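# Shelve labelled cartons on rack boards A and B

## Task

Place each carton on the rack board named by its label (A is the top board, B the bottom one), resting flat on its bottom face and not stacked on another carton; any carton that falls or slides down more than a few centimetres means failure.

## Robot and tools

Robot: two UR-type arms, left_arm and right_arm, each on its own carriage (left_rail, right_rail) on one floor track along y at x = 0. left_rail is always the +y one. Each base sits at x = 0, y = its carriage position_m, z = 0.04 m, facing +x. Each arm has a Robotiq 140 mm gripper; left_arm's fingers can fold (grip only with the outer quarter of the pads near the tips; tip-first presses fold them), right_arm's cannot.

Scene frame: fixed to the table, table top z = 0, +z up, +x the way the arms face, +y to their left. Table edge at x = 0.17 m. Positions in metres, velocities m/s and rad/s, orientation as quat wxyz. The gripper's +z is along the fingers, it closes along its y axis; end_effector_position is the point between closed pads.

execute_actions(actions, cameras): actions is a list holding one action (empty list just reports state). An action may have "rows", "steps", "until", and device keys. rows: up to 15 rows, each one control step (1/30 s). Each row is 18 numbers in [-1, 1], one flat list for both arms: left_arm shoulder pan, shoulder lift, elbow, wrist 1, wrist 2, wrist 3, then gripper position, force_limit, speed; then the same nine for right_arm. Joint numbers are offsets from the Joint targets at the start of the call (not from the previous row), scaled so 1.0 = 1.481 rad for the two shoulder joints and 2.222 rad for elbow and wrists. Send 0 to keep a joint. Gripper position is absolute: +1 fully open (140 mm), about -0.8 pads meet, -1 closes until blocked. force_limit -1 to +1 (about 14 N to 58 N at slow close); speed -1 to +1 (about 30 to 250 mm/s); both start at +1, and faster closes squeeze harder. To leave a gripper alone, resend its last three numbers. steps: 1 to 450, default 15; after the rows the arm keeps heading for the last row's target. until: ends the action early on rail conditions, e.g. {"left_rail": {"position_status": ["!=", "moving"]}} or {"all": {"status": "ended"}}; numbers need a comparison operator.

Rails: {"left_rail": {"position_m": x}} sets an absolute carriage place in metres along y (left_rail -0.8 to 1.5, right_rail -1.5 to 0.8); optional speed_m_s 0.01 to 1 and acceleration_factor 0.1 to 1; {"stop": true} brakes. Keep carriages at least 0.78 m apart. Wait for arrival before placing things. A carriage drive carries its arm in its current pose.

move(target, speed, blend, stop_force, zero, blocking, cameras): target is one 18-number row, or a list of up to 15 rows, same layout and scaling as above, all offsets counted from the Joint targets at the start of the move. speed: rad/s of the fastest joint, 0.01 to 3.14, default 0.5. blend in rad rounds corners in a list. stop_force 4 to 120 N ends an arm's path on contact; use a low speed with it; omit it when lifting off something. blocking=false returns early; then use wait or stop before new rows or moves. The result adds a "move:" line: done, off_target, moving, held, fault, plus limits=held if steps were withheld.

wait(seconds 0 to 10), stop() (brakes a running move), zoom_image(camera, region [x0,y0,x1,y1] pixels, at most 504x504), zero_wrist_force(arm), read_manual, finished_scene(scene) ends the scene irreversibly.

Results: Joint positions and Joint velocities have one block per arm: rail (m), then six joints (rad). Joint targets: current commanded angles. Joint torques: drive output, own weight included. Wrist force/torque in the gripper's own axes. object_status: 0 moving, 1 blocked opening, 2 blocked closing (a grip), 3 reached position or pads met. position_measured counts: 3 fully open, 139 about 60 mm, 230 pads meet. Messages like "joint command not followed", "joint sent to its limit", MOTOR HOT, TORQUE FAULT, contact_stop, stopped_for_other_arm signal trouble. Cameras: cam_low (fixed), cam_left_wrist, cam_right_wrist, each 672x504.

Avoid: dropping cartons or releasing them while moving, slamming or hard pushes, arms pressing each other (including carriages), grippers closing on the other arm, anything leaving the table, forces near 150 N or joint torques near the load limits (wrist joints about 28 to 31 N m), holding heavy loads far out (motor heat), and long fast moves into contact.

Each tool is called after "Call:" as name([rows], argument=value, ...), one row to a line, values as JSON.

## Session

Call:
execute_actions(actions=[], cameras=["cam_low", "cam_left_wrist", "cam_right_wrist"])

Scene clock: 0.00 s.
left_arm: end_effector_position=(+0.3563, +0.7786, +0.5790) position_measured=3 object_status=3 end_effector_quat_wxyz=(+0.000, +0.000, +1.000, +0.000) | right_arm: end_effector_position=(+0.3563, -0.6214, +0.5790) position_measured=3 object_status=3 end_effector_quat_wxyz=(+0.000, +0.000, +1.000, +0.000)
Joint positions: left_arm=[0.7 -0.281 -2.157 1.821 -1.235 -1.571 -0.28] | right_arm=[-0.7 -0.281 -2.157 1.821 -1.235 -1.571 -0.28]
Joint velocities: within noise
Joint torques (N m): no reading
Wrist force (N): no reading
Wrist torque (N m): no reading
Wrist force, peak (N): no reading
Joint targets: left_arm=[0.700 -0.280 -2.157 1.821 -1.235 -1.571 -0.280] | right_arm=[-0.700 -0.281 -2.157 1.821 -1.235 -1.571 -0.280]
Tool commands: left_gripper/position=+1.0 left_gripper/force_limit=+1.0 left_gripper/speed=+1.0 right_gripper/position=+1.0 right_gripper/force_limit=+1.0 right_gripper/speed=+1.0
left_rail: position_m=0.700 position_status=done
right_rail: position_m=-0.700 position_status=done

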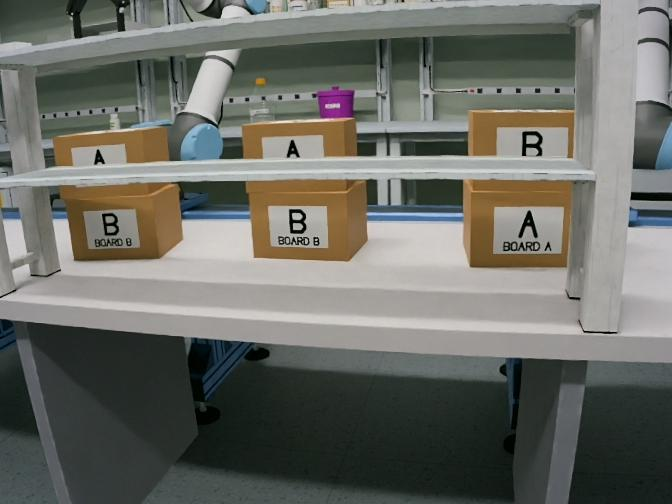

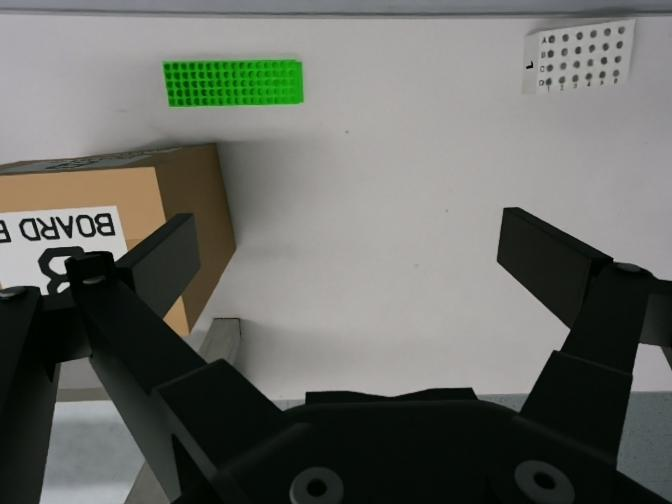

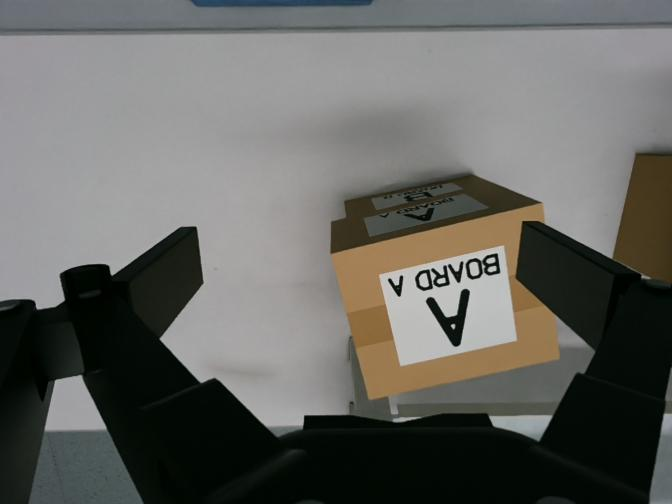

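Call:
execute_actions([
  {"left_rail": {"position_m": 0.62}, "right_rail": {"position_m": -0.58}, "steps": 150, "until": {"all": {"status": "ended"}}},
], cameras=[])

Call:
move(target=[0.8744,0.316,-0.8625,-0.4674,-0.144,-0.3263,-1,-1,-0.5,0.3758,0.08,0.043,0.3162,0.851,0.4523,-1,-1,-0.5], speed=0.8, cameras=[])

Scene clock: 233.57 s.
left_arm: end_effector_position=(+0.3563, +0.6986, +0.5790) position_measured=3 object_status=3 end_effector_quat_wxyz=(+0.000, +0.000, +1.000, +0.000) | right_arm: end_effector_position=(+0.3563, -0.5015, +0.5790) position_measured=3 object_status=3 end_effector_quat_wxyz=(+0.000, +0.000, +1.000, +0.000) end_effector_velocity=(+0.000, +0.001, +0.000) end_effector_angular_velocity=(-0.001, +0.001, -0.001)
Joint positions: left_arm=[0.62 -0.281 -2.157 1.821 -1.235 -1.571 -0.28] | right_arm=[-0.58 -0.28 -2.157 1.821 -1.235 -1.571 -0.281]
Joint velocities: left_arm=[within noise] | right_arm=[0.001 0 0.001 0 0 -0.001 0.001]
Joint torques (N m): left_arm=[-0.78 4.12 -50.33 -3.3 0.21 -0.36] | right_arm=[-0.85 5.63 -41.48 -4.05 0.49 0.33]
Wrist force (N): left_arm=[-0.1 -0.1 0.2] | right_arm=[0.1 0.1 0.1]
Wrist torque (N m): left_arm=[-0.03 0.03 0.00] | right_arm=[0.02 -0.03 0.01]
Wrist force, peak (N): left_arm=[-0.1 -1.9 0.1] | right_arm=[0.1 -2.0 0.0]
Joint targets: left_arm=[0.620 -0.280 -2.157 1.821 -1.235 -1.571 -0.280] | right_arm=[-0.580 -0.281 -2.157 1.821 -1.235 -1.571 -0.280]
Tool commands: left_gripper/position=+1.0 left_gripper/force_limit=+1.0 left_gripper/speed=+1.0 right_gripper/position=+1.0 right_gripper/force_limit=+1.0 right_gripper/speed=+1.0
left_rail: position_m=0.620 position_status=done
right_rail: position_m=-0.580 position_status=done
No camera images: "cameras" was empty.

Scene clock: 236.67 s.
left_arm: end_effector_position=(-0.1051, +0.5778, +1.7172) position_measured=232 object_status=3 end_effector_quat_wxyz=(+0.935, -0.189, +0.297, -0.047) | right_arm: end_effector_position=(+0.2965, +0.0211, +0.8072) position_measured=232 object_status=3 end_effector_quat_wxyz=(+0.576, -0.466, -0.432, -0.514)
Joint positions: left_arm=[0.62 1.015 -1.689 -0.095 -2.273 -1.891 -1.005] | right_arm=[-0.58 0.276 -2.038 1.916 -0.532 0.32 0.724]
Joint velocities: within noise
Joint torques (N m): left_arm=[13.4 46.19 3.51 -0.42 -1.64 -2.41] | right_arm=[9.92 5.51 -36.33 0.6 6.37 2.91]
Wrist force (N): left_arm=[-0.4 1.7 0.2] | right_arm=[-0.3 0.8 -0.5]
Wrist torque (N m): left_arm=[0.11 0.38 -0.01] | right_arm=[-0.07 -0.38 0.06]
Wrist force, peak (N): left_arm=[1.8 -5.8 -4.3] | right_arm=[0.6 -4.2 -0.7]
Joint targets: left_arm=[0.620 1.015 -1.689 -0.096 -2.274 -1.891 -1.006] | right_arm=[-0.580 0.276 -2.038 1.916 -0.532 0.320 0.724]
left_rail: position_m=0.620 position_status=done
right_rail: position_m=-0.580 position_status=done
move: done
No camera images: "cameras" was empty.

Call:
move(target=[0.874409,0.316003,-0.862286,-0.467147,-0.144014,-0.325833,-1,-1,-0.5,0.375422,0.079676,0.043204,0.315932,0.851035,0.452745,-1,-1,-0.5], speed=0.8, cameras=["cam_left_wrist", "cam_right_wrist"])

Scene clock: 245.83 s.
left_arm: end_effector_position=(+0.4205, +0.2020, +0.5586) position_measured=232 object_status=3 end_effector_quat_wxyz=(+0.483, +0.595, +0.499, +0.404) | right_arm: end_effector_position=(+0.4203, -0.1618, +0.5573) position_measured=232 object_status=3 end_effector_quat_wxyz=(-0.483, +0.595, -0.499, +0.404)
Joint positions: left_arm=[0.62 2.31 -1.221 -2.011 -3.311 -2.211 -1.729] | right_arm=[-0.58 0.832 -1.92 2.012 0.169 2.211 1.73]
Joint velocities: within noise
Joint torques (N m): left_arm=[11.98 39.37 40.32 -1.03 -3.55 -2.49] | right_arm=[11.14 -2.05 -34.98 1.71 4.26 2.9]
Wrist force (N): left_arm=[-0.2 -0.3 0.1] | right_arm=[0.1 1.0 0.4]
Wrist torque (N m): left_arm=[0.01 0.16 -0.31] | right_arm=[-0.38 -0.17 -0.30]
Wrist force, peak (N): left_arm=[-0.9 5.3 2.8] | right_arm=[0.6 2.0 -0.3]
Joint targets: left_arm=[0.620 2.310 -1.221 -2.011 -3.312 -2.211 -1.730] | right_arm=[-0.580 0.832 -1.920 2.012 0.170 2.211 1.730]
left_rail: position_m=0.620 position_status=done
right_rail: position_m=-0.580 position_status=done
move: done
camera_calibration:
cam_left_wrist: T_world_to_cam=[[0.185457, -0.0339763, 0.982065, -0.610703], [-0.491353, -0.868698, 0.0627349, 0.343211], [0.850986, -0.494175, -0.1778, 0.0240416], [0, 0, 0, 1]] pos_world=[0.261438, 0.289278, 0.582493]
cam_right_wrist: T_world_to_cam=[[-0.220672, -0.0154473, -0.975226, 0.640768], [-0.458993, 0.883884, 0.0898596, 0.287656], [0.860598, 0.467452, -0.202139, 0.0026191], [0, 0, 0, 1]] pos_world=[0.271178, -0.24558, 0.599574]
Images, in order (width x height): cam_left_wrist 672x504, cam_right_wrist 672x504.

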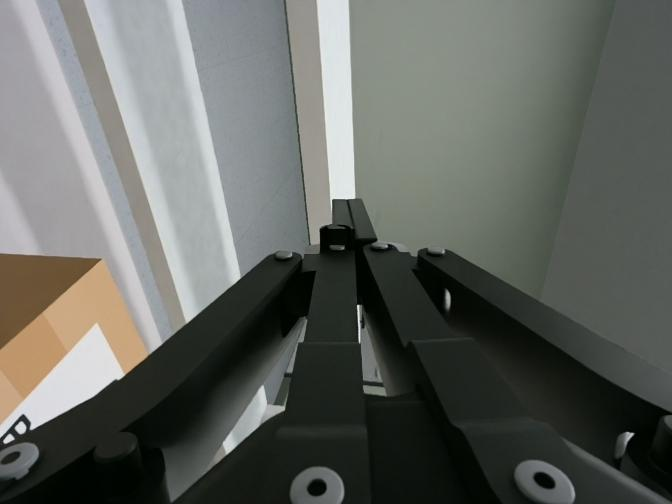

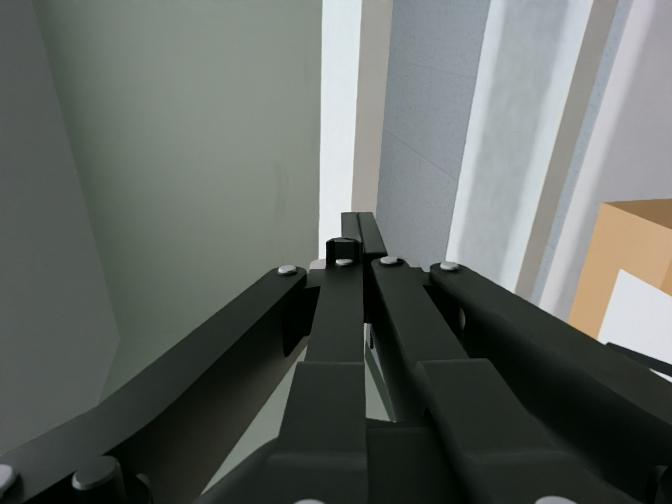

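Call:
zoom_image(camera="cam_left_wrist", region=[0, 245, 150, 395])

Call:
zoom_image(camera="cam_right_wrist", region=[532, 190, 672, 330])

Scaled by 3.360.

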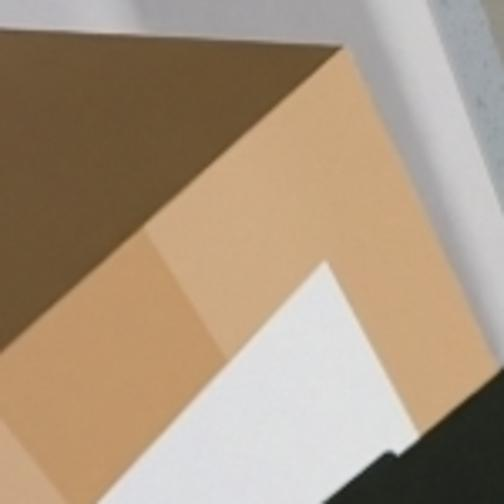

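Scaled by 3.600.

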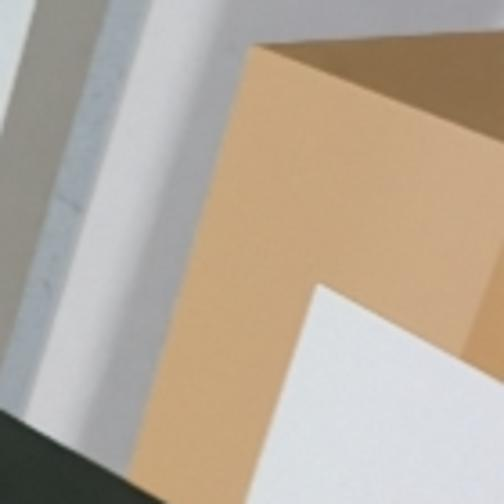

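Call:
execute_actions([
  {"left_rail": {"position_m": 0.6045}, "right_rail": {"position_m": -0.6302}, "steps": 150, "until": {"all": {"status": "ended"}}},
], cameras=[])

Call:
move(target=[-0.021408,-0.15184,-0.180142,0.283839,0.016532,0.005478,-1,-1,-0.5,0.021133,0.15144,0.179692,-0.283656,-0.016532,-0.005478,-1,-1,-0.5], speed=0.4, cameras=["cam_left_wrist", "cam_right_wrist"])

Scene clock: 342.13 s.
left_arm: end_effector_position=(+0.4205, +0.1866, +0.5584) position_measured=232 object_status=3 end_effector_quat_wxyz=(+0.483, +0.595, +0.499, +0.405) | right_arm: end_effector_position=(+0.4203, -0.2119, +0.5573) position_measured=232 object_status=3 end_effector_quat_wxyz=(-0.483, +0.595, -0.500, +0.404) end_effector_velocity=(-0.001, +0.000, -0.001) end_effector_angular_velocity=(-0.001, +0.001, +0.002)
Joint positions: left_arm=[0.604 2.31 -1.221 -2.011 -3.312 -2.211 -1.73] | right_arm=[-0.63 0.832 -1.92 2.012 0.17 2.211 1.73]
Joint velocities: left_arm=[within noise] | right_arm=[-0.001 0.002 0.001 0 0.001 -0.001 0]
Joint torques (N m): left_arm=[10.69 22.62 45.73 -0.6 -2.69 -2.48] | right_arm=[9.14 -15.35 -40.22 1.03 3.91 2.7]
Wrist force (N): left_arm=[-0.2 -0.2 0.5] | right_arm=[0.1 0.9 0.2]
Wrist torque (N m): left_arm=[0.03 0.16 -0.30] | right_arm=[-0.39 -0.16 -0.29]
Wrist force, peak (N): left_arm=[-1.9 -0.2 0.6] | right_arm=[1.7 0.9 0.3]
Joint targets: left_arm=[0.605 2.310 -1.221 -2.011 -3.312 -2.211 -1.730] | right_arm=[-0.630 0.832 -1.920 2.012 0.170 2.211 1.730]
Tool commands: left_gripper/position=-1.0 left_gripper/force_limit=-1.0 left_gripper/speed=-0.5 right_gripper/position=-1.0 right_gripper/force_limit=-1.0 right_gripper/speed=-0.5
left_rail: position_m=0.604 position_m_goal=0.605 position_status=done
right_rail: position_m=-0.630 position_status=done
No camera images: "cameras" was empty.

Scene clock: 344.30 s.
left_arm: end_effector_position=(+0.4018, +0.1640, +0.2670) position_measured=232 object_status=3 end_effector_quat_wxyz=(+0.496, +0.612, +0.478, +0.387) | right_arm: end_effector_position=(+0.4017, -0.1896, +0.2669) position_measured=232 object_status=3 end_effector_quat_wxyz=(-0.496, +0.612, -0.479, +0.387)
Joint positions: left_arm=[0.605 2.278 -1.445 -2.412 -2.681 -2.174 -1.717] | right_arm=[-0.63 0.864 -1.696 2.412 -0.461 2.174 1.718]
Joint velocities: within noise
Joint torques (N m): left_arm=[-17.98 7.54 28.28 4.22 2.07 1.43] | right_arm=[11.83 -10.1 -24.43 -5.28 -2.33 -0.95]
Wrist force (N): left_arm=[0.0 -0.2 0.3] | right_arm=[-0.2 1.4 0.9]
Wrist torque (N m): left_arm=[0.02 0.10 -0.32] | right_arm=[-0.29 -0.10 -0.31]
Wrist force, peak (N): left_arm=[-0.3 -2.4 0.2] | right_arm=[-0.2 3.2 0.8]
Joint targets: left_arm=[0.605 2.278 -1.446 -2.412 -2.681 -2.174 -1.717] | right_arm=[-0.630 0.864 -1.696 2.412 -0.461 2.174 1.718]
left_rail: position_m=0.605 position_status=done
right_rail: position_m=-0.630 position_status=done
move: done
camera_calibration:
cam_left_wrist: T_world_to_cam=[[0.183652, -0.0482916, 0.981804, -0.318998], [-0.55045, -0.832562, 0.0620141, 0.337322], [0.814418, -0.551823, -0.179484, -0.00604062], [0, 0, 0, 1]] pos_world=[0.249183, 0.262103, 0.29119]
cam_right_wrist: T_world_to_cam=[[-0.219229, -0.0309755, -0.975182, 0.349525], [-0.51895, 0.850089, 0.0896624, 0.347535], [0.826214, 0.525727, -0.202439, -0.00205861], [0, 0, 0, 1]] pos_world=[0.25868, -0.283526, 0.309273]
Images, in order (width x height): cam_left_wrist 672x504, cam_right_wrist 672x504.

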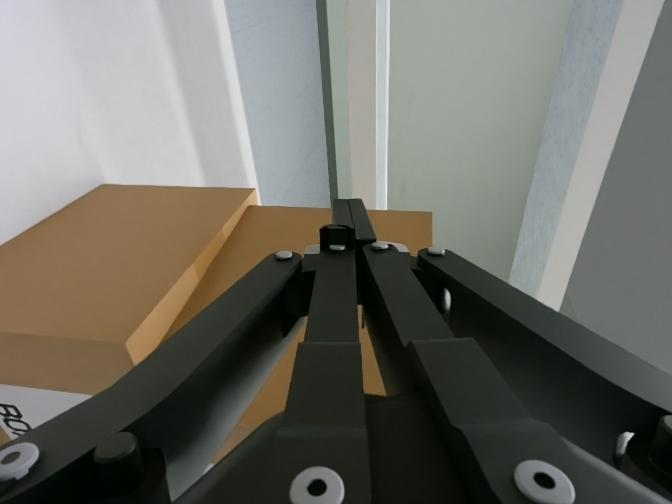

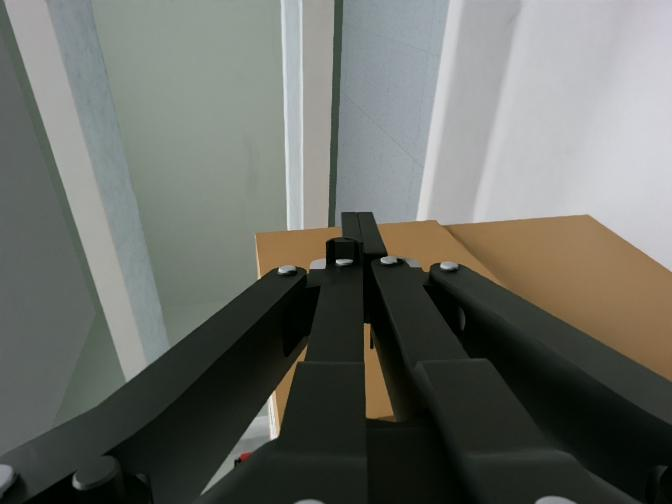

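Call:
move([
  [-0.011627,-0.048214,0.02833,0.002642,-0.007744,-0.002819,-1,-1,-0.5,0.011352,0.048489,-0.02833,-0.002459,0.007744,0.002369,-1,-1,-0.5],
  [-0.038303,-0.078583,0.047425,0.00036,-0.024916,-0.008563,-1,-1,-0.5,0.038028,0.078858,-0.047425,-0.000177,0.024916,0.008113,-1,-1,-0.5],
], speed=[0.1, 0.03], stop_force=6, cameras=[])

Scene clock: 409.70 s.
left_arm: end_effector_position=(+0.4214, +0.1150, +0.2675) position_measured=232 object_status=3 end_effector_quat_wxyz=(+0.496, +0.612, +0.479, +0.387) | right_arm: end_effector_position=(+0.4214, -0.1428, +0.2671) position_measured=232 object_status=3 end_effector_quat_wxyz=(-0.496, +0.612, -0.479, +0.388)
Joint positions: left_arm=[0.605 2.233 -1.549 -2.319 -2.679 -2.218 -1.733] | right_arm=[-0.63 0.905 -1.596 2.322 -0.463 2.215 1.732]
Joint velocities: within noise
Joint torques (N m): left_arm=[11.37 56.98 31.61 5.08 2.13 1.33] | right_arm=[-13.98 -45.66 -26.3 -4.94 -2.61 -1.01]
Wrist force (N): left_arm=[2.1 -2.3 -1.0] | right_arm=[1.0 1.8 -0.6]
Wrist torque (N m): left_arm=[0.05 0.19 -0.28] | right_arm=[-0.39 -0.01 -0.34]
Wrist force, peak (N): left_arm=[7.8 -2.4 -2.9] | right_arm=[6.8 2.8 -3.0]
Joint targets: left_arm=[0.605 2.233 -1.549 -2.319 -2.679 -2.218 -1.733] | right_arm=[-0.630 0.905 -1.596 2.322 -0.463 2.215 1.732]
left_rail: position_m=0.605 position_status=done
right_rail: position_m=-0.630 position_status=done
move: contact (left_arm, right_arm); path passed 1 of 2 targets; left_arm: the shoulder lift is farthest, 0.013 rad from its target; right_arm: the shoulder lift is farthest, 0.017 rad from its target
No camera images: "cameras" was empty.

Call:
move(target=[-0.019446,-0.02262,0.014311,-0.0018,-0.012511,-0.00423,-1,-1,-0.5,0.019446,0.02262,-0.014311,0.0018,0.012511,0.00423,-1,-1,-0.5], speed=0.015, stop_force=36, cameras=[])

Scene clock: 418.37 s.
left_arm: end_effector_position=(+0.4214, +0.1121, +0.2674) position_measured=232 object_status=3 end_effector_quat_wxyz=(+0.496, +0.612, +0.479, +0.388) | right_arm: end_effector_position=(+0.4215, -0.1399, +0.2670) position_measured=232 object_status=3 end_effector_quat_wxyz=(-0.496, +0.612, -0.479, +0.388)
Joint positions: left_arm=[0.605 2.228 -1.555 -2.313 -2.679 -2.223 -1.734] | right_arm=[-0.63 0.91 -1.59 2.317 -0.462 2.22 1.733]
Joint velocities: within noise
Joint torques (N m): left_arm=[-2.71 51.34 41.95 8.44 19.21 1.44] | right_arm=[-1.82 -38.81 -35.05 -7.78 -18.32 -0.83]
Wrist force (N): left_arm=[34.5 3.8 -14.3] | right_arm=[33.6 -4.7 -13.9]
Wrist torque (N m): left_arm=[-0.17 1.30 -0.45] | right_arm=[-0.17 0.65 -0.19]
Wrist force, peak (N): left_arm=[40.2 4.7 -17.8] | right_arm=[38.9 -5.2 -16.8]
Joint targets: left_arm=[0.605 2.228 -1.555 -2.313 -2.679 -2.223 -1.734] | right_arm=[-0.630 0.910 -1.590 2.317 -0.462 2.220 1.733]
left_rail: position_m=0.605 position_status=done
right_rail: position_m=-0.630 position_status=done
move: contact (left_arm, right_arm); left_arm: the shoulder lift is farthest, 0.028 rad from its target; right_arm: the shoulder lift is farthest, 0.028 rad from its target
No camera images: "cameras" was empty.

Call:
move([
  [-0.000864,-0.001006,0.000635,-0.000081,-0.000558,-0.000189,-1,-1,-0.5,0.000864,0.001006,-0.000635,0.000081,0.000558,0.000189,-1,-1,-0.5],
  [-0.000864,0.018163,0.009046,-0.021269,-0.000558,-0.000189,-1,-1,-0.5,0.000864,-0.018163,-0.009046,0.021269,0.000558,0.000189,-1,-1,-0.5],
], speed=[0.01, 0.03], cameras=[])

Scene clock: 471.13 s.
left_arm: end_effector_position=(+0.4214, +0.1113, +0.2874) position_measured=232 object_status=3 end_effector_quat_wxyz=(+0.496, +0.612, +0.479, +0.388) | right_arm: end_effector_position=(+0.4215, -0.1391, +0.2870) position_measured=232 object_status=3 end_effector_quat_wxyz=(-0.496, +0.612, -0.479, +0.388)
Joint positions: left_arm=[0.605 2.227 -1.528 -2.293 -2.726 -2.225 -1.735] | right_arm=[-0.63 0.911 -1.617 2.297 -0.415 2.222 1.734]
Joint velocities: within noise
Joint torques (N m): left_arm=[-34.1 62.3 77.22 4.6 8.27 -2.5] | right_arm=[30.25 -50 -62.69 -3.97 -7.09 2.83]
Wrist force (N): left_arm=[42.8 -11.1 -7.9] | right_arm=[43.3 10.9 -6.8]
Wrist torque (N m): left_arm=[0.34 1.71 -0.28] | right_arm=[-0.82 0.99 -0.32]
Wrist force, peak (N): left_arm=[45.0 -11.5 -8.2] | right_arm=[45.3 12.0 -7.2]
Joint targets: left_arm=[0.605 2.227 -1.528 -2.293 -2.727 -2.225 -1.735] | right_arm=[-0.630 0.911 -1.617 2.297 -0.415 2.222 1.734]
left_rail: position_m=0.605 position_status=done
right_rail: position_m=-0.630 position_status=done
move: done
No camera images: "cameras" was empty.

Call:
move([
  [0.000072,0.017856,0.00891,-0.020802,0.000045,0.000014,-1,-1,-0.5,-0.000072,-0.017856,-0.00891,0.020802,-0.000045,-0.000014,-1,-1,-0.5],
  [0.000144,0.049446,0.028295,-0.061234,0.00009,0.000032,-1,-1,-0.5,-0.000144,-0.049446,-0.028295,0.061234,-0.00009,-0.000032,-1,-1,-0.5],
  [0.000217,0.075829,0.049571,-0.100085,0.000135,0.000045,-1,-1,-0.5,-0.000217,-0.075829,-0.049571,0.100085,-0.000135,-0.000045,-1,-1,-0.5],
  [0.000289,0.097279,0.072583,-0.137385,0.00018,0.000059,-1,-1,-0.5,-0.000289,-0.097279,-0.072583,0.137385,-0.00018,-0.000059,-1,-1,-0.5],
  [0.000361,0.114149,0.097235,-0.173272,0.000225,0.000077,-1,-1,-0.5,-0.000361,-0.114149,-0.097235,0.173272,-0.000225,-0.000077,-1,-1,-0.5],
  [0.000433,0.126775,0.123444,-0.207887,0.00027,0.00009,-1,-1,-0.5,-0.000433,-0.126775,-0.123444,0.207887,-0.00027,-0.00009,-1,-1,-0.5],
  [0.000506,0.135487,0.151147,-0.241388,0.000315,0.000104,-1,-1,-0.5,-0.000506,-0.135487,-0.151147,0.241388,-0.000315,-0.000104,-1,-1,-0.5],
  [0.000578,0.14056,0.180341,-0.273954,0.00036,0.000122,-1,-1,-0.5,-0.000578,-0.14056,-0.180341,0.273954,-0.00036,-0.000122,-1,-1,-0.5],
  [0.00065,0.142234,0.211045,-0.305765,0.000405,0.000135,-1,-1,-0.5,-0.00065,-0.142234,-0.211045,0.305765,-0.000405,-0.000135,-1,-1,-0.5],
], speed=0.08, blend=0.01, cameras=["cam_left_wrist"])

Scene clock: 506.60 s.
left_arm: end_effector_position=(+0.4215, +0.1117, +0.6275) position_measured=232 object_status=3 end_effector_quat_wxyz=(+0.496, +0.612, +0.479, +0.388) | right_arm: end_effector_position=(+0.4217, -0.1395, +0.6266) position_measured=232 object_status=3 end_effector_quat_wxyz=(-0.496, +0.612, -0.479, +0.388)
Joint positions: left_arm=[0.604 2.228 -1.317 -1.824 -3.406 -2.224 -1.734] | right_arm=[-0.63 0.91 -1.828 1.828 0.264 2.221 1.733]
Joint velocities: within noise
Joint torques (N m): left_arm=[-9.12 35.03 76.42 4.62 24.45 1.43] | right_arm=[7.54 -26.73 -62.83 -4.19 -24.45 -1.01]
Wrist force (N): left_arm=[49.0 -10.7 -9.2] | right_arm=[49.8 11.5 -8.5]
Wrist torque (N m): left_arm=[0.41 1.90 -0.28] | right_arm=[-0.72 1.04 -0.37]
Wrist force, peak (N): left_arm=[53.5 -11.7 -10.2] | right_arm=[54.5 12.7 -9.4]
Joint targets: left_arm=[0.605 2.228 -1.317 -1.824 -3.406 -2.224 -1.734] | right_arm=[-0.630 0.910 -1.828 1.828 0.264 2.221 1.733]
left_rail: position_m=0.604 position_m_goal=0.605 position_status=done
right_rail: position_m=-0.630 position_status=done
move: done
camera_calibration:
cam_left_wrist: T_world_to_cam=[[0.183626, -0.0469747, 0.981873, -0.679268], [-0.549619, -0.833042, 0.062933, 0.281358], [0.814985, -0.551212, -0.178786, 0.0131111], [0, 0, 0, 1]] pos_world=[0.268685, 0.209701, 0.651593]
Images, in order (width x height): cam_left_wrist 672x504.

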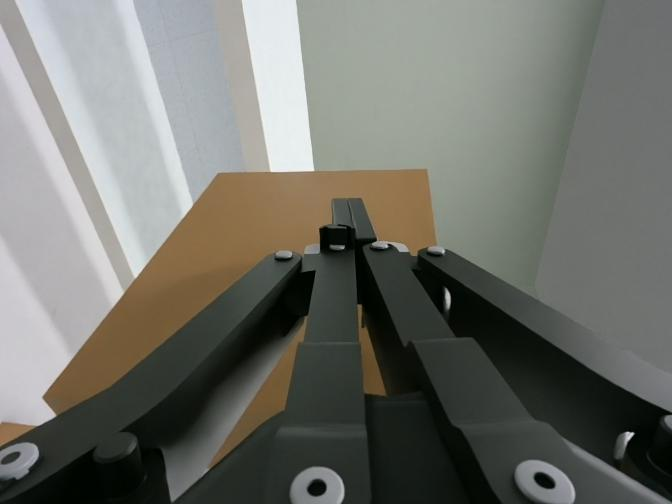

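Call:
move([
  [0.050475,-0.011124,0.00573,0.007487,0.032563,0.010235,-1,-1,-0.5,-0.050475,0.011124,-0.00573,-0.007487,-0.032563,-0.010235,-1,-1,-0.5],
  [0.096049,-0.02602,0.013487,0.014243,0.06202,0.01896,-1,-1,-0.5,-0.096049,0.02602,-0.013487,-0.014243,-0.06202,-0.01896,-1,-1,-0.5],
  [0.136901,-0.04447,0.023329,0.020211,0.088471,0.026334,-1,-1,-0.5,-0.136901,0.04447,-0.023329,-0.020211,-0.088471,-0.026334,-1,-1,-0.5],
  [0.173541,-0.065923,0.035136,0.025341,0.112237,0.032555,-1,-1,-0.5,-0.173541,0.065923,-0.035136,-0.025341,-0.112237,-0.032555,-1,-1,-0.5],
  [0.206314,-0.089995,0.048873,0.02958,0.133527,0.037806,-1,-1,-0.5,-0.206314,0.089995,-0.048873,-0.02958,-0.133527,-0.037806,-1,-1,-0.5],
  [0.235565,-0.116301,0.06451,0.032874,0.152555,0.042263,-1,-1,-0.5,-0.235565,0.116301,-0.06451,-0.032874,-0.152555,-0.042263,-1,-1,-0.5],
  [0.261639,-0.144492,0.082036,0.03517,0.169529,0.046108,-1,-1,-0.5,-0.261639,0.144492,-0.082036,-0.03517,-0.169529,-0.046108,-1,-1,-0.5],
  [0.284878,-0.174117,0.101397,0.036417,0.18466,0.049519,-1,-1,-0.5,-0.284878,0.174117,-0.101397,-0.036417,-0.18466,-0.049519,-1,-1,-0.5],
  [0.305628,-0.204858,0.122538,0.03656,0.198158,0.052675,-1,-1,-0.5,-0.305628,0.204858,-0.122538,-0.03656,-0.198158,-0.052675,-1,-1,-0.5],
], speed=0.065, blend=0.008, cameras=["cam_left_wrist"])

Scene clock: 576.40 s.
left_arm: end_effector_position=(+0.7618, +0.1118, +0.6272) position_measured=232 object_status=3 end_effector_quat_wxyz=(+0.496, +0.612, +0.479, +0.388) | right_arm: end_effector_position=(+0.7614, -0.1400, +0.6270) position_measured=232 object_status=3 end_effector_quat_wxyz=(-0.496, +0.612, -0.479, +0.388)
Joint positions: left_arm=[0.604 2.68 -1.62 -1.552 -3.325 -1.784 -1.617] | right_arm=[-0.63 0.458 -1.525 1.556 0.183 1.781 1.616]
Joint velocities: within noise
Joint torques (N m): left_arm=[-20.02 33.82 74.91 12.63 23.19 2.41] | right_arm=[16.01 -38.18 -61.3 -13.71 -23.25 -2.56]
Wrist force (N): left_arm=[42.4 -9.9 -7.8] | right_arm=[43.4 10.1 -7.0]
Wrist torque (N m): left_arm=[0.31 1.74 -0.28] | right_arm=[-0.76 0.83 -0.40]
Wrist force, peak (N): left_arm=[51.5 -10.7 -9.6] | right_arm=[52.5 11.2 -9.1]
Joint targets: left_arm=[0.605 2.681 -1.620 -1.552 -3.325 -1.783 -1.617] | right_arm=[-0.630 0.458 -1.524 1.556 0.183 1.780 1.616]
left_rail: position_m=0.604 position_m_goal=0.605 position_status=done
right_rail: position_m=-0.630 position_status=done
move: done
camera_calibration:
cam_left_wrist: T_world_to_cam=[[0.183885, -0.0471243, 0.981817, -0.741565], [-0.549464, -0.833145, 0.0629209, 0.468485], [0.815031, -0.551044, -0.179096, -0.26417], [0, 0, 0, 1]] pos_world=[0.609085, 0.209801, 0.651293]
Images, in order (width x height): cam_left_wrist 672x504.

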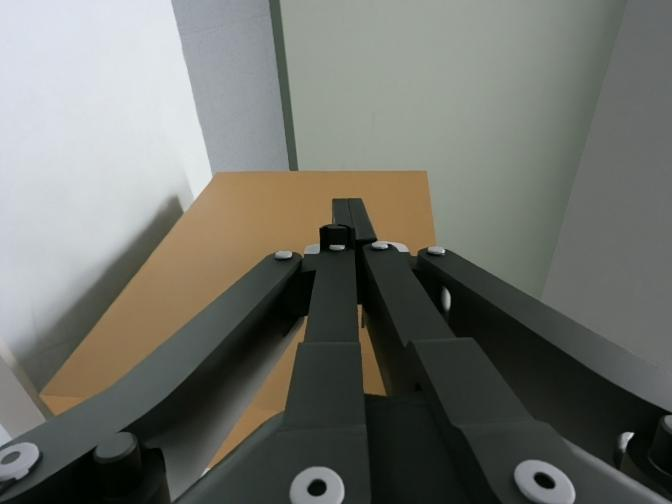

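Call:
move([
  [0,-0.000926,-0.01354,0.014158,0,0,-1,-1,-0.5,0,0.000926,0.01354,-0.014158,0,0,-1,-1,-0.5],
  [0,-0.003486,-0.033081,0.035405,0,0,-1,-1,-0.5,0,0.003486,0.033081,-0.035405,0,0,-1,-1,-0.5],
], speed=[0.03, 0.015], stop_force=6, cameras=[])

Scene clock: 592.63 s.
left_arm: end_effector_position=(+0.7621, +0.1117, +0.5998) position_measured=232 object_status=3 end_effector_quat_wxyz=(+0.496, +0.612, +0.479, +0.388) | right_arm: end_effector_position=(+0.7617, -0.1400, +0.5994) position_measured=232 object_status=3 end_effector_quat_wxyz=(-0.496, +0.612, -0.479, +0.388)
Joint positions: left_arm=[0.605 2.681 -1.623 -1.597 -3.277 -1.783 -1.617] | right_arm=[-0.63 0.458 -1.522 1.601 0.135 1.78 1.616]
Joint velocities: within noise
Joint torques (N m): left_arm=[-23.48 42.99 70.93 3.43 22.68 2.18] | right_arm=[20.81 -47.51 -58.09 -2.33 -22.59 -1.93]
Wrist force (N): left_arm=[44.2 -6.8 -9.6] | right_arm=[45.7 6.5 -8.6]
Wrist torque (N m): left_arm=[0.11 1.76 -0.31] | right_arm=[-0.63 0.89 -0.33]
Wrist force, peak (N): left_arm=[45.0 -4.2 -11.3] | right_arm=[46.6 2.1 -12.7]
Joint targets: left_arm=[0.605 2.681 -1.623 -1.597 -3.277 -1.783 -1.617] | right_arm=[-0.630 0.458 -1.522 1.601 0.135 1.780 1.616]
left_rail: position_m=0.605 position_status=done
right_rail: position_m=-0.630 position_status=done
move: contact (left_arm, right_arm); path passed 1 of 2 targets; left_arm: the wrist 1 is farthest, 0.030 rad from its target; right_arm: the wrist 1 is farthest, 0.030 rad from its target
No camera images: "cameras" was empty.

Call:
move(target=[0, -0.000435, -0.003645, 0.003933, 0, 0, -1, -1, -0.5, 0, 0.000435, 0.003645, -0.003933, 0, 0, -1, -1, -0.5], speed=0.012, stop_force=8, cameras=[])

Scene clock: 647.80 s.
left_arm: end_effector_position=(+0.7621, +0.1117, +0.5994) position_measured=232 object_status=3 end_effector_quat_wxyz=(+0.496, +0.612, +0.479, +0.388) | right_arm: end_effector_position=(+0.7616, -0.1400, +0.5990) position_measured=232 object_status=3 end_effector_quat_wxyz=(-0.496, +0.612, -0.479, +0.388)
Joint positions: left_arm=[0.605 2.681 -1.623 -1.598 -3.276 -1.783 -1.617] | right_arm=[-0.63 0.458 -1.522 1.602 0.134 1.78 1.616]
Joint velocities: within noise
Joint torques (N m): left_arm=[-23.85 61.13 66.08 2.41 22.26 2.16] | right_arm=[20.69 -47.79 -54.42 -1.51 -22.62 -2.29]
Wrist force (N): left_arm=[44.5 -2.5 -13.4] | right_arm=[45.9 2.4 -10.8]
Wrist torque (N m): left_arm=[-0.04 1.70 -0.38] | right_arm=[-0.49 0.84 -0.27]
Wrist force, peak (N): left_arm=[45.1 3.4 -16.1] | right_arm=[47.0 -1.7 -15.0]
Joint targets: left_arm=[0.605 2.681 -1.623 -1.598 -3.276 -1.783 -1.617] | right_arm=[-0.630 0.458 -1.522 1.602 0.134 1.780 1.616]
left_rail: position_m=0.605 position_status=done
right_rail: position_m=-0.630 position_status=done
move: contact (left_arm, right_arm)
No camera images: "cameras" was empty.

Call:
move([
  [0.016026, 0.011813, -0.008205, 0.000787, 0.010439, 0.002311, -1, -1, -0.5, -0.016026, -0.011813, 0.008205, -0.000787, -0.010439, -0.002311, -1, -1, -0.5],
  [-0.090614, 0.147751, -0.092409, -0.009777, -0.058966, -0.013586, -1, -1, -0.5, 0.090614, -0.147751, 0.092409, 0.009777, 0.058966, 0.013586, -1, -1, -0.5],
  [-0.221209, 0.183816, -0.358922, 0.218156, -0.173788, -0.044651, -1, -1, -0.5, 0.222960, -0.181516, 0.357122, -0.217973, 0.175138, 0.045101, -1, -1, -0.5],
], speed=[0.02, 0.15, 0.5], blend=[0.001, 0.02, 0], cameras=["cam_left_wrist", "cam_right_wrist"])

Scene clock: 733.17 s.
left_arm: end_effector_position=(+0.4205, +0.2065, +0.3070) position_measured=232 object_status=3 end_effector_quat_wxyz=(+0.482, +0.595, +0.500, +0.404) | right_arm: end_effector_position=(+0.4209, -0.2325, +0.3070) position_measured=232 object_status=3 end_effector_quat_wxyz=(-0.482, +0.595, -0.500, +0.405)
Joint positions: left_arm=[0.605 2.353 -1.351 -2.395 -2.791 -2.169 -1.717] | right_arm=[-0.63 0.788 -1.791 2.395 -0.35 2.169 1.716]
Joint velocities: within noise
Joint torques (N m): left_arm=[-14.91 41.33 32.82 4.51 -2.99 -2.51] | right_arm=[12.94 -31.03 -27.69 -5.28 3.78 2.65]
Wrist force (N): left_arm=[0.2 -0.3 0.3] | right_arm=[-4.0 1.4 1.8]
Wrist torque (N m): left_arm=[0.01 0.05 -0.31] | right_arm=[-0.29 0.75 -0.29]
Wrist force, peak (N): left_arm=[44.8 -1.6 -13.7] | right_arm=[45.8 2.2 -10.9]
Joint targets: left_arm=[0.605 2.353 -1.351 -2.396 -2.791 -2.170 -1.717] | right_arm=[-0.630 0.788 -1.791 2.395 -0.350 2.170 1.716]
left_rail: position_m=0.605 position_status=done
right_rail: position_m=-0.630 position_status=done
move: done
camera_calibration:
cam_left_wrist: T_world_to_cam=[[0.186623, -0.0346598, 0.98182, -0.363782], [-0.490868, -0.86898, 0.0626272, 0.36279], [0.851012, -0.493631, -0.179185, -0.0181729], [0, 0, 0, 1]] pos_world=[0.261438, 0.293678, 0.331192]
cam_right_wrist: T_world_to_cam=[[-0.220899, -0.0159791, -0.975166, 0.395638], [-0.457606, 0.884673, 0.0891628, 0.372673], [0.861278, 0.465937, -0.202736, -0.0158464], [0, 0, 0, 1]] pos_world=[0.271581, -0.315988, 0.349371]
Images, in order (width x height): cam_left_wrist 672x504, cam_right_wrist 672x504.

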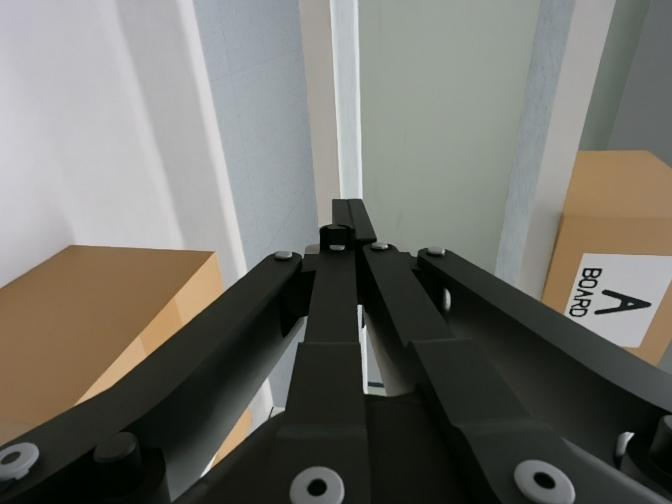

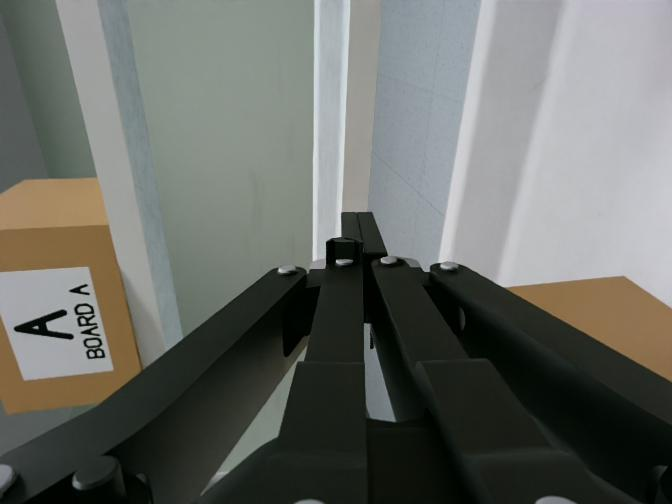

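Call:
zoom_image(camera="cam_left_wrist", region=[0, 220, 320, 480])

Call:
zoom_image(camera="cam_right_wrist", region=[440, 250, 672, 430])

Scaled by 1.575.

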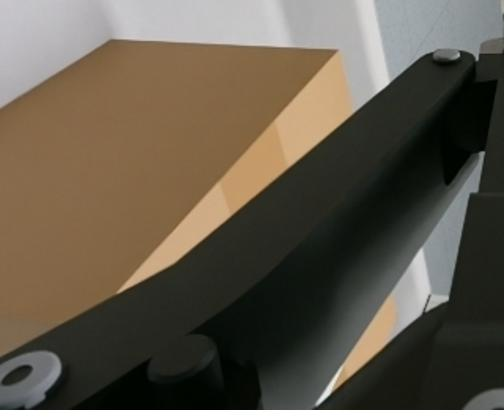

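Scaled by 2.172.

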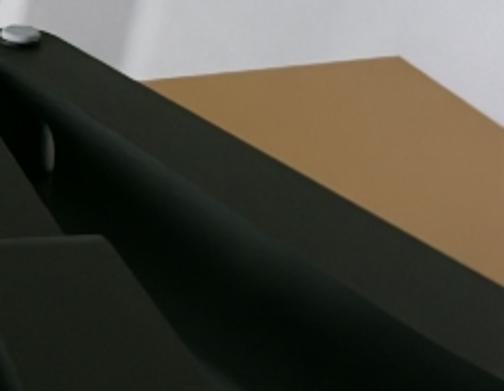

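Call:
execute_actions([
  {"left_rail": {"position_m": 0.595}, "right_rail": {"position_m": -0.5965}, "steps": 90, "until": {"all": {"status": "ended"}}},
], cameras=[])

Call:
move(target=[-0.009863, -0.286508, -0.050589, 0.243250, 0.009056, 0.003047, -1, -1, -0.5, 0.010263, 0.286783, 0.051039, -0.243517, -0.009056, -0.002597, -1, -1, -0.5], speed=0.5, cameras=["cam_left_wrist", "cam_right_wrist"])

Scene clock: 880.90 s.
left_arm: end_effector_position=(+0.4204, +0.1969, +0.3069) position_measured=232 object_status=3 end_effector_quat_wxyz=(+0.482, +0.595, +0.500, +0.404) | right_arm: end_effector_position=(+0.4208, -0.1990, +0.3069) position_measured=232 object_status=3 end_effector_quat_wxyz=(-0.482, +0.595, -0.500, +0.405)
Joint positions: left_arm=[0.595 2.353 -1.351 -2.396 -2.791 -2.17 -1.717] | right_arm=[-0.597 0.788 -1.791 2.395 -0.35 2.17 1.716]
Joint velocities: within noise
Joint torques (N m): left_arm=[-15.73 32.23 36.82 2.86 -2.75 -2.2] | right_arm=[9.66 -22.55 -32.85 -3.3 3.56 2.81]
Wrist force (N): left_arm=[0.2 -0.5 0.4] | right_arm=[-3.9 1.2 1.7]
Wrist torque (N m): left_arm=[-0.01 0.03 -0.31] | right_arm=[-0.34 0.74 -0.29]
Wrist force, peak (N): left_arm=[1.7 -0.6 0.1] | right_arm=[-5.9 1.1 2.1]
Joint targets: left_arm=[0.595 2.353 -1.351 -2.396 -2.791 -2.170 -1.717] | right_arm=[-0.596 0.788 -1.791 2.395 -0.350 2.170 1.716]
Tool commands: left_gripper/position=-1.0 left_gripper/force_limit=-1.0 left_gripper/speed=-0.5 right_gripper/position=-1.0 right_gripper/force_limit=-1.0 right_gripper/speed=-0.5
left_rail: position_m=0.595 position_status=done
right_rail: position_m=-0.597 position_status=done
No camera images: "cameras" was empty.

Scene clock: 882.60 s.
left_arm: end_effector_position=(+0.4314, +0.1653, +0.1142) position_measured=232 object_status=3 end_effector_quat_wxyz=(+0.489, +0.604, +0.489, +0.396) | right_arm: end_effector_position=(+0.4311, -0.1673, +0.1136) position_measured=232 object_status=3 end_effector_quat_wxyz=(-0.489, +0.604, -0.489, +0.396)
Joint positions: left_arm=[0.595 2.338 -1.775 -2.508 -2.251 -2.149 -1.71] | right_arm=[-0.596 0.803 -1.366 2.509 -0.891 2.149 1.711]
Joint velocities: within noise
Joint torques (N m): left_arm=[-14.61 22.17 11.03 4.54 1.9 1.74] | right_arm=[11.99 -25.99 -9.65 -5.26 -2.15 -0.95]
Wrist force (N): left_arm=[0.0 -0.6 0.2] | right_arm=[-4.1 0.8 1.7]
Wrist torque (N m): left_arm=[-0.05 0.11 -0.32] | right_arm=[-0.35 0.79 -0.27]
Wrist force, peak (N): left_arm=[0.1 -2.1 0.7] | right_arm=[-4.3 2.7 2.2]
Joint targets: left_arm=[0.595 2.338 -1.775 -2.508 -2.250 -2.149 -1.710] | right_arm=[-0.596 0.803 -1.366 2.509 -0.891 2.149 1.711]
left_rail: position_m=0.595 position_status=done
right_rail: position_m=-0.596 position_m_goal=-0.597 position_status=done
move: done
camera_calibration:
cam_left_wrist: T_world_to_cam=[[0.185077, -0.0415857, 0.981844, -0.176127], [-0.521393, -0.851044, 0.0622365, 0.354655], [0.833004, -0.523445, -0.179191, -0.0695646], [0, 0, 0, 1]] pos_world=[0.275459, 0.258089, 0.138391]
cam_right_wrist: T_world_to_cam=[[-0.220675, -0.0238352, -0.975056, 0.208864], [-0.488941, 0.867719, 0.0894457, 0.347571], [0.843943, 0.496483, -0.203138, -0.0816973], [0, 0, 0, 1]] pos_world=[0.284981, -0.256054, 0.155969]
Images, in order (width x height): cam_left_wrist 672x504, cam_right_wrist 672x504.

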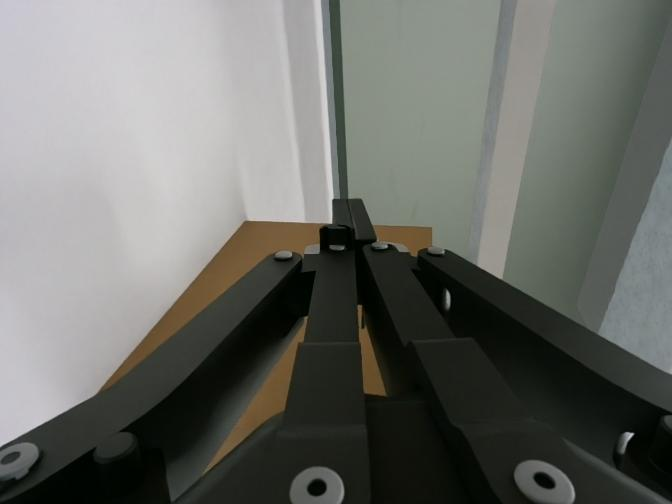

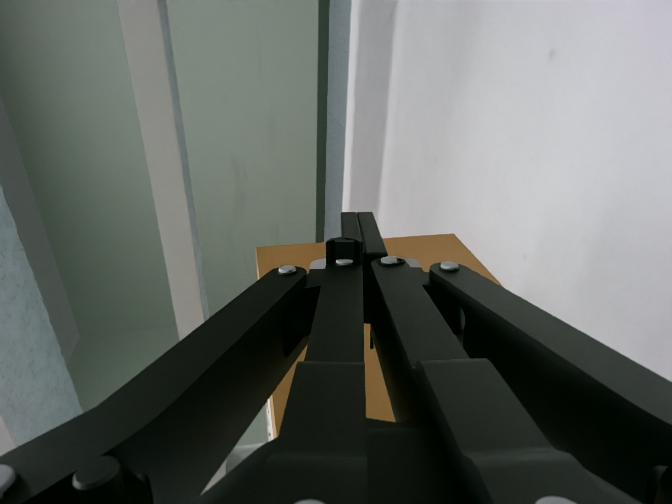

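Call:
move([
  [-0.036726, -0.024286, 0.024677, -0.012778, -0.023683, -0.007531, -1, -1, -0.5, 0.036726, 0.024286, -0.024677, 0.012778, 0.023683, 0.007531, -1, -1, -0.5],
  [-0.064315, -0.044397, 0.045866, -0.024230, -0.041431, -0.013580, -1, -1, -0.5, 0.064315, 0.044397, -0.045866, 0.024230, 0.041431, 0.013580, -1, -1, -0.5],
], speed=[0.1, 0.03], stop_force=6, cameras=[])

Scene clock: 911.60 s.
left_arm: end_effector_position=(+0.4316, +0.1277, +0.1141) position_measured=232 object_status=3 end_effector_quat_wxyz=(+0.489, +0.604, +0.489, +0.396) | right_arm: end_effector_position=(+0.4314, -0.1273, +0.1135) position_measured=232 object_status=3 end_effector_quat_wxyz=(-0.489, +0.604, -0.489, +0.396)
Joint positions: left_arm=[0.595 2.267 -1.823 -2.434 -2.289 -2.218 -1.732] | right_arm=[-0.597 0.878 -1.315 2.43 -0.85 2.222 1.734]
Joint velocities: within noise
Joint torques (N m): left_arm=[10.06 69.41 14.23 4.25 2.35 1.74] | right_arm=[-12.55 -57.64 -13.44 -4.93 -3.52 -0.77]
Wrist force (N): left_arm=[3.2 -1.2 1.1] | right_arm=[0.0 2.8 -0.5]
Wrist torque (N m): left_arm=[-0.03 0.17 -0.31] | right_arm=[-0.17 0.75 -0.27]
Wrist force, peak (N): left_arm=[9.0 -1.9 -4.6] | right_arm=[5.0 3.4 -3.0]
Joint targets: left_arm=[0.595 2.267 -1.823 -2.434 -2.289 -2.218 -1.732] | right_arm=[-0.596 0.878 -1.315 2.430 -0.850 2.222 1.734]
left_rail: position_m=0.595 position_status=done
right_rail: position_m=-0.597 position_status=done
move: contact (left_arm, right_arm); path passed 1 of 2 targets; left_arm: the elbow is farthest, 0.028 rad from its target; right_arm: the elbow is farthest, 0.023 rad from its target
No camera images: "cameras" was empty.

Call:
move(target=[-0.019788, -0.014919, 0.0159, -0.008706, -0.012718, -0.004442, -1, -1, -0.5, 0.019788, 0.014919, -0.0159, 0.008706, 0.012718, 0.004442, -1, -1, -0.5], speed=0.015, stop_force=35, cameras=[])

Scene clock: 922.40 s.
left_arm: end_effector_position=(+0.4316, +0.1251, +0.1141) position_measured=232 object_status=3 end_effector_quat_wxyz=(+0.489, +0.604, +0.489, +0.396) | right_arm: end_effector_position=(+0.4314, -0.1244, +0.1134) position_measured=232 object_status=3 end_effector_quat_wxyz=(-0.489, +0.604, -0.489, +0.396)
Joint positions: left_arm=[0.595 2.263 -1.827 -2.429 -2.292 -2.223 -1.734] | right_arm=[-0.597 0.883 -1.311 2.424 -0.847 2.227 1.736]
Joint velocities: within noise
Joint torques (N m): left_arm=[-1.81 64.17 30.39 7.79 18.41 1.83] | right_arm=[-2.41 -53.02 -27.06 -9.32 -18.66 -0.86]
Wrist force (N): left_arm=[33.1 5.8 -13.1] | right_arm=[30.1 -3.9 -14.9]
Wrist torque (N m): left_arm=[-0.25 1.13 -0.47] | right_arm=[0.10 1.56 -0.12]
Wrist force, peak (N): left_arm=[38.4 5.5 -18.6] | right_arm=[35.3 -3.2 -18.4]
Joint targets: left_arm=[0.595 2.263 -1.827 -2.429 -2.292 -2.223 -1.734] | right_arm=[-0.596 0.883 -1.311 2.424 -0.847 2.227 1.736]
left_rail: position_m=0.595 position_status=done
right_rail: position_m=-0.597 position_status=done
move: contact (left_arm, right_arm); left_arm: the elbow is farthest, 0.030 rad from its target; right_arm: the elbow is farthest, 0.029 rad from its target
No camera images: "cameras" was empty.

Call:
move([
  [-0.001114, -0.000834, 0.000883, -0.000481, -0.00072, -0.000249, -1, -1, -0.5, 0.001114, 0.000834, -0.000883, 0.000481, 0.00072, 0.000249, -1, -1, -0.5],
  [-0.001114, 0.028651, 0.004367, -0.023617, -0.00072, -0.000249, -1, -1, -0.5, 0.001114, -0.028651, -0.004367, 0.023617, 0.00072, 0.000249, -1, -1, -0.5],
], speed=[0.01, 0.03], cameras=[])

Scene clock: 971.40 s.
left_arm: end_effector_position=(+0.4317, +0.1240, +0.1339) position_measured=232 object_status=3 end_effector_quat_wxyz=(+0.489, +0.604, +0.489, +0.396) | right_arm: end_effector_position=(+0.4315, -0.1233, +0.1334) position_measured=232 object_status=3 end_effector_quat_wxyz=(-0.489, +0.604, -0.489, +0.396)
Joint positions: left_arm=[0.595 2.261 -1.785 -2.419 -2.345 -2.224 -1.734] | right_arm=[-0.596 0.885 -1.353 2.414 -0.794 2.229 1.736]
Joint velocities: within noise
Joint torques (N m): left_arm=[-35.52 76.6 68.59 4.84 9.86 -2.39] | right_arm=[30.66 -66.57 -55.21 -3.48 -8.26 2.79]
Wrist force (N): left_arm=[46.1 -11.6 -6.8] | right_arm=[43.6 11.5 -6.7]
Wrist torque (N m): left_arm=[0.28 1.80 -0.24] | right_arm=[-0.43 1.86 -0.26]
Wrist force, peak (N): left_arm=[48.5 -11.9 -7.4] | right_arm=[45.6 12.4 -7.7]
Joint targets: left_arm=[0.595 2.261 -1.784 -2.419 -2.345 -2.224 -1.734] | right_arm=[-0.596 0.885 -1.353 2.414 -0.794 2.229 1.736]
left_rail: position_m=0.595 position_status=done
right_rail: position_m=-0.596 position_m_goal=-0.597 position_status=done
move: done
No camera images: "cameras" was empty.

Call:
move([
  [0.000111, 0.057775, 0.009509, -0.048002, 0.000072, 0.000025, -1, -1, -0.5, -0.000111, -0.057775, -0.009509, 0.048002, -0.000072, -0.000025, -1, -1, -0.5],
  [0.000223, 0.11002, 0.021996, -0.095296, 0.000144, 0.00005, -1, -1, -0.5, -0.000223, -0.11002, -0.021996, 0.095296, -0.000144, -0.00005, -1, -1, -0.5],
  [0.000334, 0.156281, 0.037224, -0.141342, 0.000216, 0.000075, -1, -1, -0.5, -0.000334, -0.156281, -0.037224, 0.141342, -0.000216, -0.000075, -1, -1, -0.5],
  [0.000446, 0.19629, 0.054947, -0.185716, 0.000288, 0.0001, -1, -1, -0.5, -0.000446, -0.19629, -0.054947, 0.185716, -0.000288, -0.0001, -1, -1, -0.5],
  [0.000557, 0.230249, 0.074943, -0.228331, 0.00036, 0.000125, -1, -1, -0.5, -0.000557, -0.230249, -0.074943, 0.228331, -0.00036, -0.000125, -1, -1, -0.5],
  [0.000668, 0.258416, 0.097012, -0.269158, 0.000432, 0.000149, -1, -1, -0.5, -0.000668, -0.258416, -0.097012, 0.269158, -0.000432, -0.000149, -1, -1, -0.5],
], speed=0.08, blend=0.01, cameras=[])

Scene clock: 1002.00 s.
left_arm: end_effector_position=(+0.4319, +0.1243, +0.3827) position_measured=232 object_status=3 end_effector_quat_wxyz=(+0.489, +0.604, +0.489, +0.396) | right_arm: end_effector_position=(+0.4316, -0.1237, +0.3832) position_measured=232 object_status=3 end_effector_quat_wxyz=(-0.489, +0.604, -0.489, +0.396)
Joint positions: left_arm=[0.595 2.262 -1.402 -2.203 -2.943 -2.223 -1.734] | right_arm=[-0.596 0.884 -1.736 2.199 -0.196 2.228 1.736]
Joint velocities: within noise
Joint torques (N m): left_arm=[-8.16 52.16 82.05 4.74 23.86 1.25] | right_arm=[7.29 -40.41 -67.68 -4.25 -23.86 -0.95]
Wrist force (N): left_arm=[47.7 -11.5 -7.4] | right_arm=[45.4 10.9 -7.5]
Wrist torque (N m): left_arm=[0.22 1.93 -0.26] | right_arm=[-0.42 1.89 -0.34]
Wrist force, peak (N): left_arm=[53.7 -12.1 -8.8] | right_arm=[51.2 12.3 -8.6]
Joint targets: left_arm=[0.595 2.262 -1.402 -2.203 -2.943 -2.223 -1.734] | right_arm=[-0.596 0.884 -1.736 2.199 -0.196 2.228 1.736]
left_rail: position_m=0.595 position_status=done
right_rail: position_m=-0.596 position_m_goal=-0.597 position_status=done
move: done
No camera images: "cameras" was empty.

Call:
move([
  [0.048101, -0.012294, 0.006906, 0.006964, 0.031014, 0.009895, -1, -1, -0.5, -0.048101, 0.012294, -0.006906, -0.006964, -0.031014, -0.009895, -1, -1, -0.5],
  [0.091512, -0.028108, 0.016002, 0.012913, 0.059057, 0.018333, -1, -1, -0.5, -0.091512, 0.028108, -0.016002, -0.012913, -0.059057, -0.018333, -1, -1, -0.5],
  [0.130571, -0.047003, 0.027183, 0.017822, 0.084336, 0.025487, -1, -1, -0.5, -0.130571, 0.047003, -0.027183, -0.017822, -0.084336, -0.025487, -1, -1, -0.5],
  [0.165615, -0.06854, 0.04034, 0.021672, 0.107057, 0.031529, -1, -1, -0.5, -0.165615, 0.06854, -0.04034, -0.021672, -0.107057, -0.031529, -1, -1, -0.5],
  [0.196979, -0.09228, 0.055364, 0.024439, 0.127424, 0.036633, -1, -1, -0.5, -0.196979, 0.09228, -0.055364, -0.024439, -0.127424, -0.036633, -1, -1, -0.5],
  [0.225002, -0.117784, 0.07215, 0.026101, 0.145645, 0.040972, -1, -1, -0.5, -0.225002, 0.117784, -0.07215, -0.026101, -0.145645, -0.040972, -1, -1, -0.5],
  [0.250019, -0.144614, 0.090589, 0.026636, 0.161925, 0.044717, -1, -1, -0.5, -0.250019, 0.144614, -0.090589, -0.026636, -0.161925, -0.044717, -1, -1, -0.5],
  [0.272367, -0.172332, 0.110574, 0.026024, 0.176471, 0.048042, -1, -1, -0.5, -0.272367, 0.172332, -0.110574, -0.026024, -0.176471, -0.048042, -1, -1, -0.5],
  [0.292384, -0.200497, 0.131997, 0.02424, 0.189488, 0.05112, -1, -1, -0.5, -0.292384, 0.200497, -0.131997, -0.02424, -0.189488, -0.05112, -1, -1, -0.5],
], speed=0.065, blend=0.008, cameras=[])

Scene clock: 1075.63 s.
left_arm: end_effector_position=(+0.7583, +0.1255, +0.3835) position_measured=232 object_status=3 end_effector_quat_wxyz=(+0.489, +0.604, +0.489, +0.396) | right_arm: end_effector_position=(+0.7586, -0.1243, +0.3830) position_measured=232 object_status=3 end_effector_quat_wxyz=(-0.489, +0.604, -0.489, +0.396)
Joint positions: left_arm=[0.595 2.695 -1.698 -1.91 -2.889 -1.803 -1.62] | right_arm=[-0.596 0.451 -1.439 1.906 -0.25 1.807 1.623]
Joint velocities: within noise
Joint torques (N m): left_arm=[-17.47 43.62 73.22 3.45 21.12 2.33] | right_arm=[14.01 -50.63 -59.89 -2.45 -21.05 -2.32]
Wrist force (N): left_arm=[38.1 -10.9 -5.7] | right_arm=[35.7 10.0 -5.2]
Wrist torque (N m): left_arm=[0.22 1.49 -0.23] | right_arm=[-0.49 1.52 -0.33]
Wrist force, peak (N): left_arm=[51.0 -11.5 -7.9] | right_arm=[48.3 11.0 -7.7]
Joint targets: left_arm=[0.595 2.695 -1.699 -1.910 -2.889 -1.802 -1.620] | right_arm=[-0.596 0.451 -1.439 1.905 -0.250 1.807 1.623]
left_rail: position_m=0.595 position_status=done
right_rail: position_m=-0.596 position_m_goal=-0.597 position_status=done
move: done
No camera images: "cameras" was empty.

Call:
move([
  [0, -0.009767, -0.008406, 0.014916, 0, 0, -1, -1, -0.5, 0, 0.009767, 0.008406, -0.014916, 0, 0, -1, -1, -0.5],
  [0, -0.0257, -0.020287, 0.037416, 0, 0, -1, -1, -0.5, 0, 0.0257, 0.020287, -0.037416, 0, 0, -1, -1, -0.5],
], speed=[0.03, 0.015], stop_force=6, cameras=[])

Scene clock: 1097.30 s.
left_arm: end_effector_position=(+0.7586, +0.1255, +0.3586) position_measured=232 object_status=3 end_effector_quat_wxyz=(+0.489, +0.604, +0.489, +0.396) | right_arm: end_effector_position=(+0.7588, -0.1242, +0.3575) position_measured=232 object_status=3 end_effector_quat_wxyz=(-0.489, +0.604, -0.489, +0.396)
Joint positions: left_arm=[0.595 2.695 -1.719 -1.935 -2.843 -1.802 -1.62] | right_arm=[-0.596 0.451 -1.418 1.931 -0.297 1.807 1.623]
Joint velocities: within noise
Joint torques (N m): left_arm=[-18.94 82.8 67.09 3.17 20.17 2.17] | right_arm=[16.96 -69.1 -54.25 -2.32 -20.11 -2.18]
Wrist force (N): left_arm=[38.7 -6.4 -5.5] | right_arm=[37.4 5.8 -7.3]
Wrist torque (N m): left_arm=[0.13 1.57 -0.30] | right_arm=[-0.45 1.58 -0.30]
Wrist force, peak (N): left_arm=[39.7 -1.3 -8.7] | right_arm=[39.0 1.5 -11.3]
Joint targets: left_arm=[0.595 2.695 -1.719 -1.935 -2.843 -1.802 -1.620] | right_arm=[-0.596 0.451 -1.418 1.931 -0.297 1.807 1.623]
left_rail: position_m=0.595 position_status=done
right_rail: position_m=-0.596 position_m_goal=-0.597 position_status=done
move: contact (left_arm, right_arm); path passed 1 of 2 targets; left_arm: the wrist 1 is farthest, 0.037 rad from its target; right_arm: the wrist 1 is farthest, 0.036 rad from its target
No camera images: "cameras" was empty.

Call:
move(target=[0, -0.002891, -0.002235, 0.004162, 0, 0, -1, -1, -0.5, 0, 0.002891, 0.002235, -0.004162, 0, 0, -1, -1, -0.5], speed=0.012, stop_force=8, cameras=[])

Scene clock: 1106.03 s.
left_arm: end_effector_position=(+0.7586, +0.1254, +0.3582) position_measured=232 object_status=3 end_effector_quat_wxyz=(+0.490, +0.604, +0.489, +0.396) | right_arm: end_effector_position=(+0.7589, -0.1242, +0.3570) position_measured=232 object_status=3 end_effector_quat_wxyz=(-0.489, +0.604, -0.489, +0.396)
Joint positions: left_arm=[0.595 2.695 -1.72 -1.936 -2.841 -1.802 -1.62] | right_arm=[-0.596 0.451 -1.418 1.932 -0.299 1.807 1.623]
Joint velocities: within noise
Joint torques (N m): left_arm=[-18.39 76.65 64.14 2.02 20.07 1.96] | right_arm=[17.48 -63.45 -50.12 -0.8 -20.2 -2.27]
Wrist force (N): left_arm=[40.1 -0.5 -10.4] | right_arm=[38.7 -0.2 -10.6]
Wrist torque (N m): left_arm=[0.02 1.44 -0.37] | right_arm=[-0.16 1.60 -0.21]
Wrist force, peak (N): left_arm=[41.0 4.1 -14.0] | right_arm=[39.6 -3.7 -13.5]
Joint targets: left_arm=[0.595 2.695 -1.720 -1.936 -2.841 -1.802 -1.620] | right_arm=[-0.596 0.451 -1.418 1.932 -0.299 1.807 1.623]
left_rail: position_m=0.595 position_status=done
right_rail: position_m=-0.596 position_m_goal=-0.597 position_status=done
move: contact (left_arm, right_arm)
No camera images: "cameras" was empty.


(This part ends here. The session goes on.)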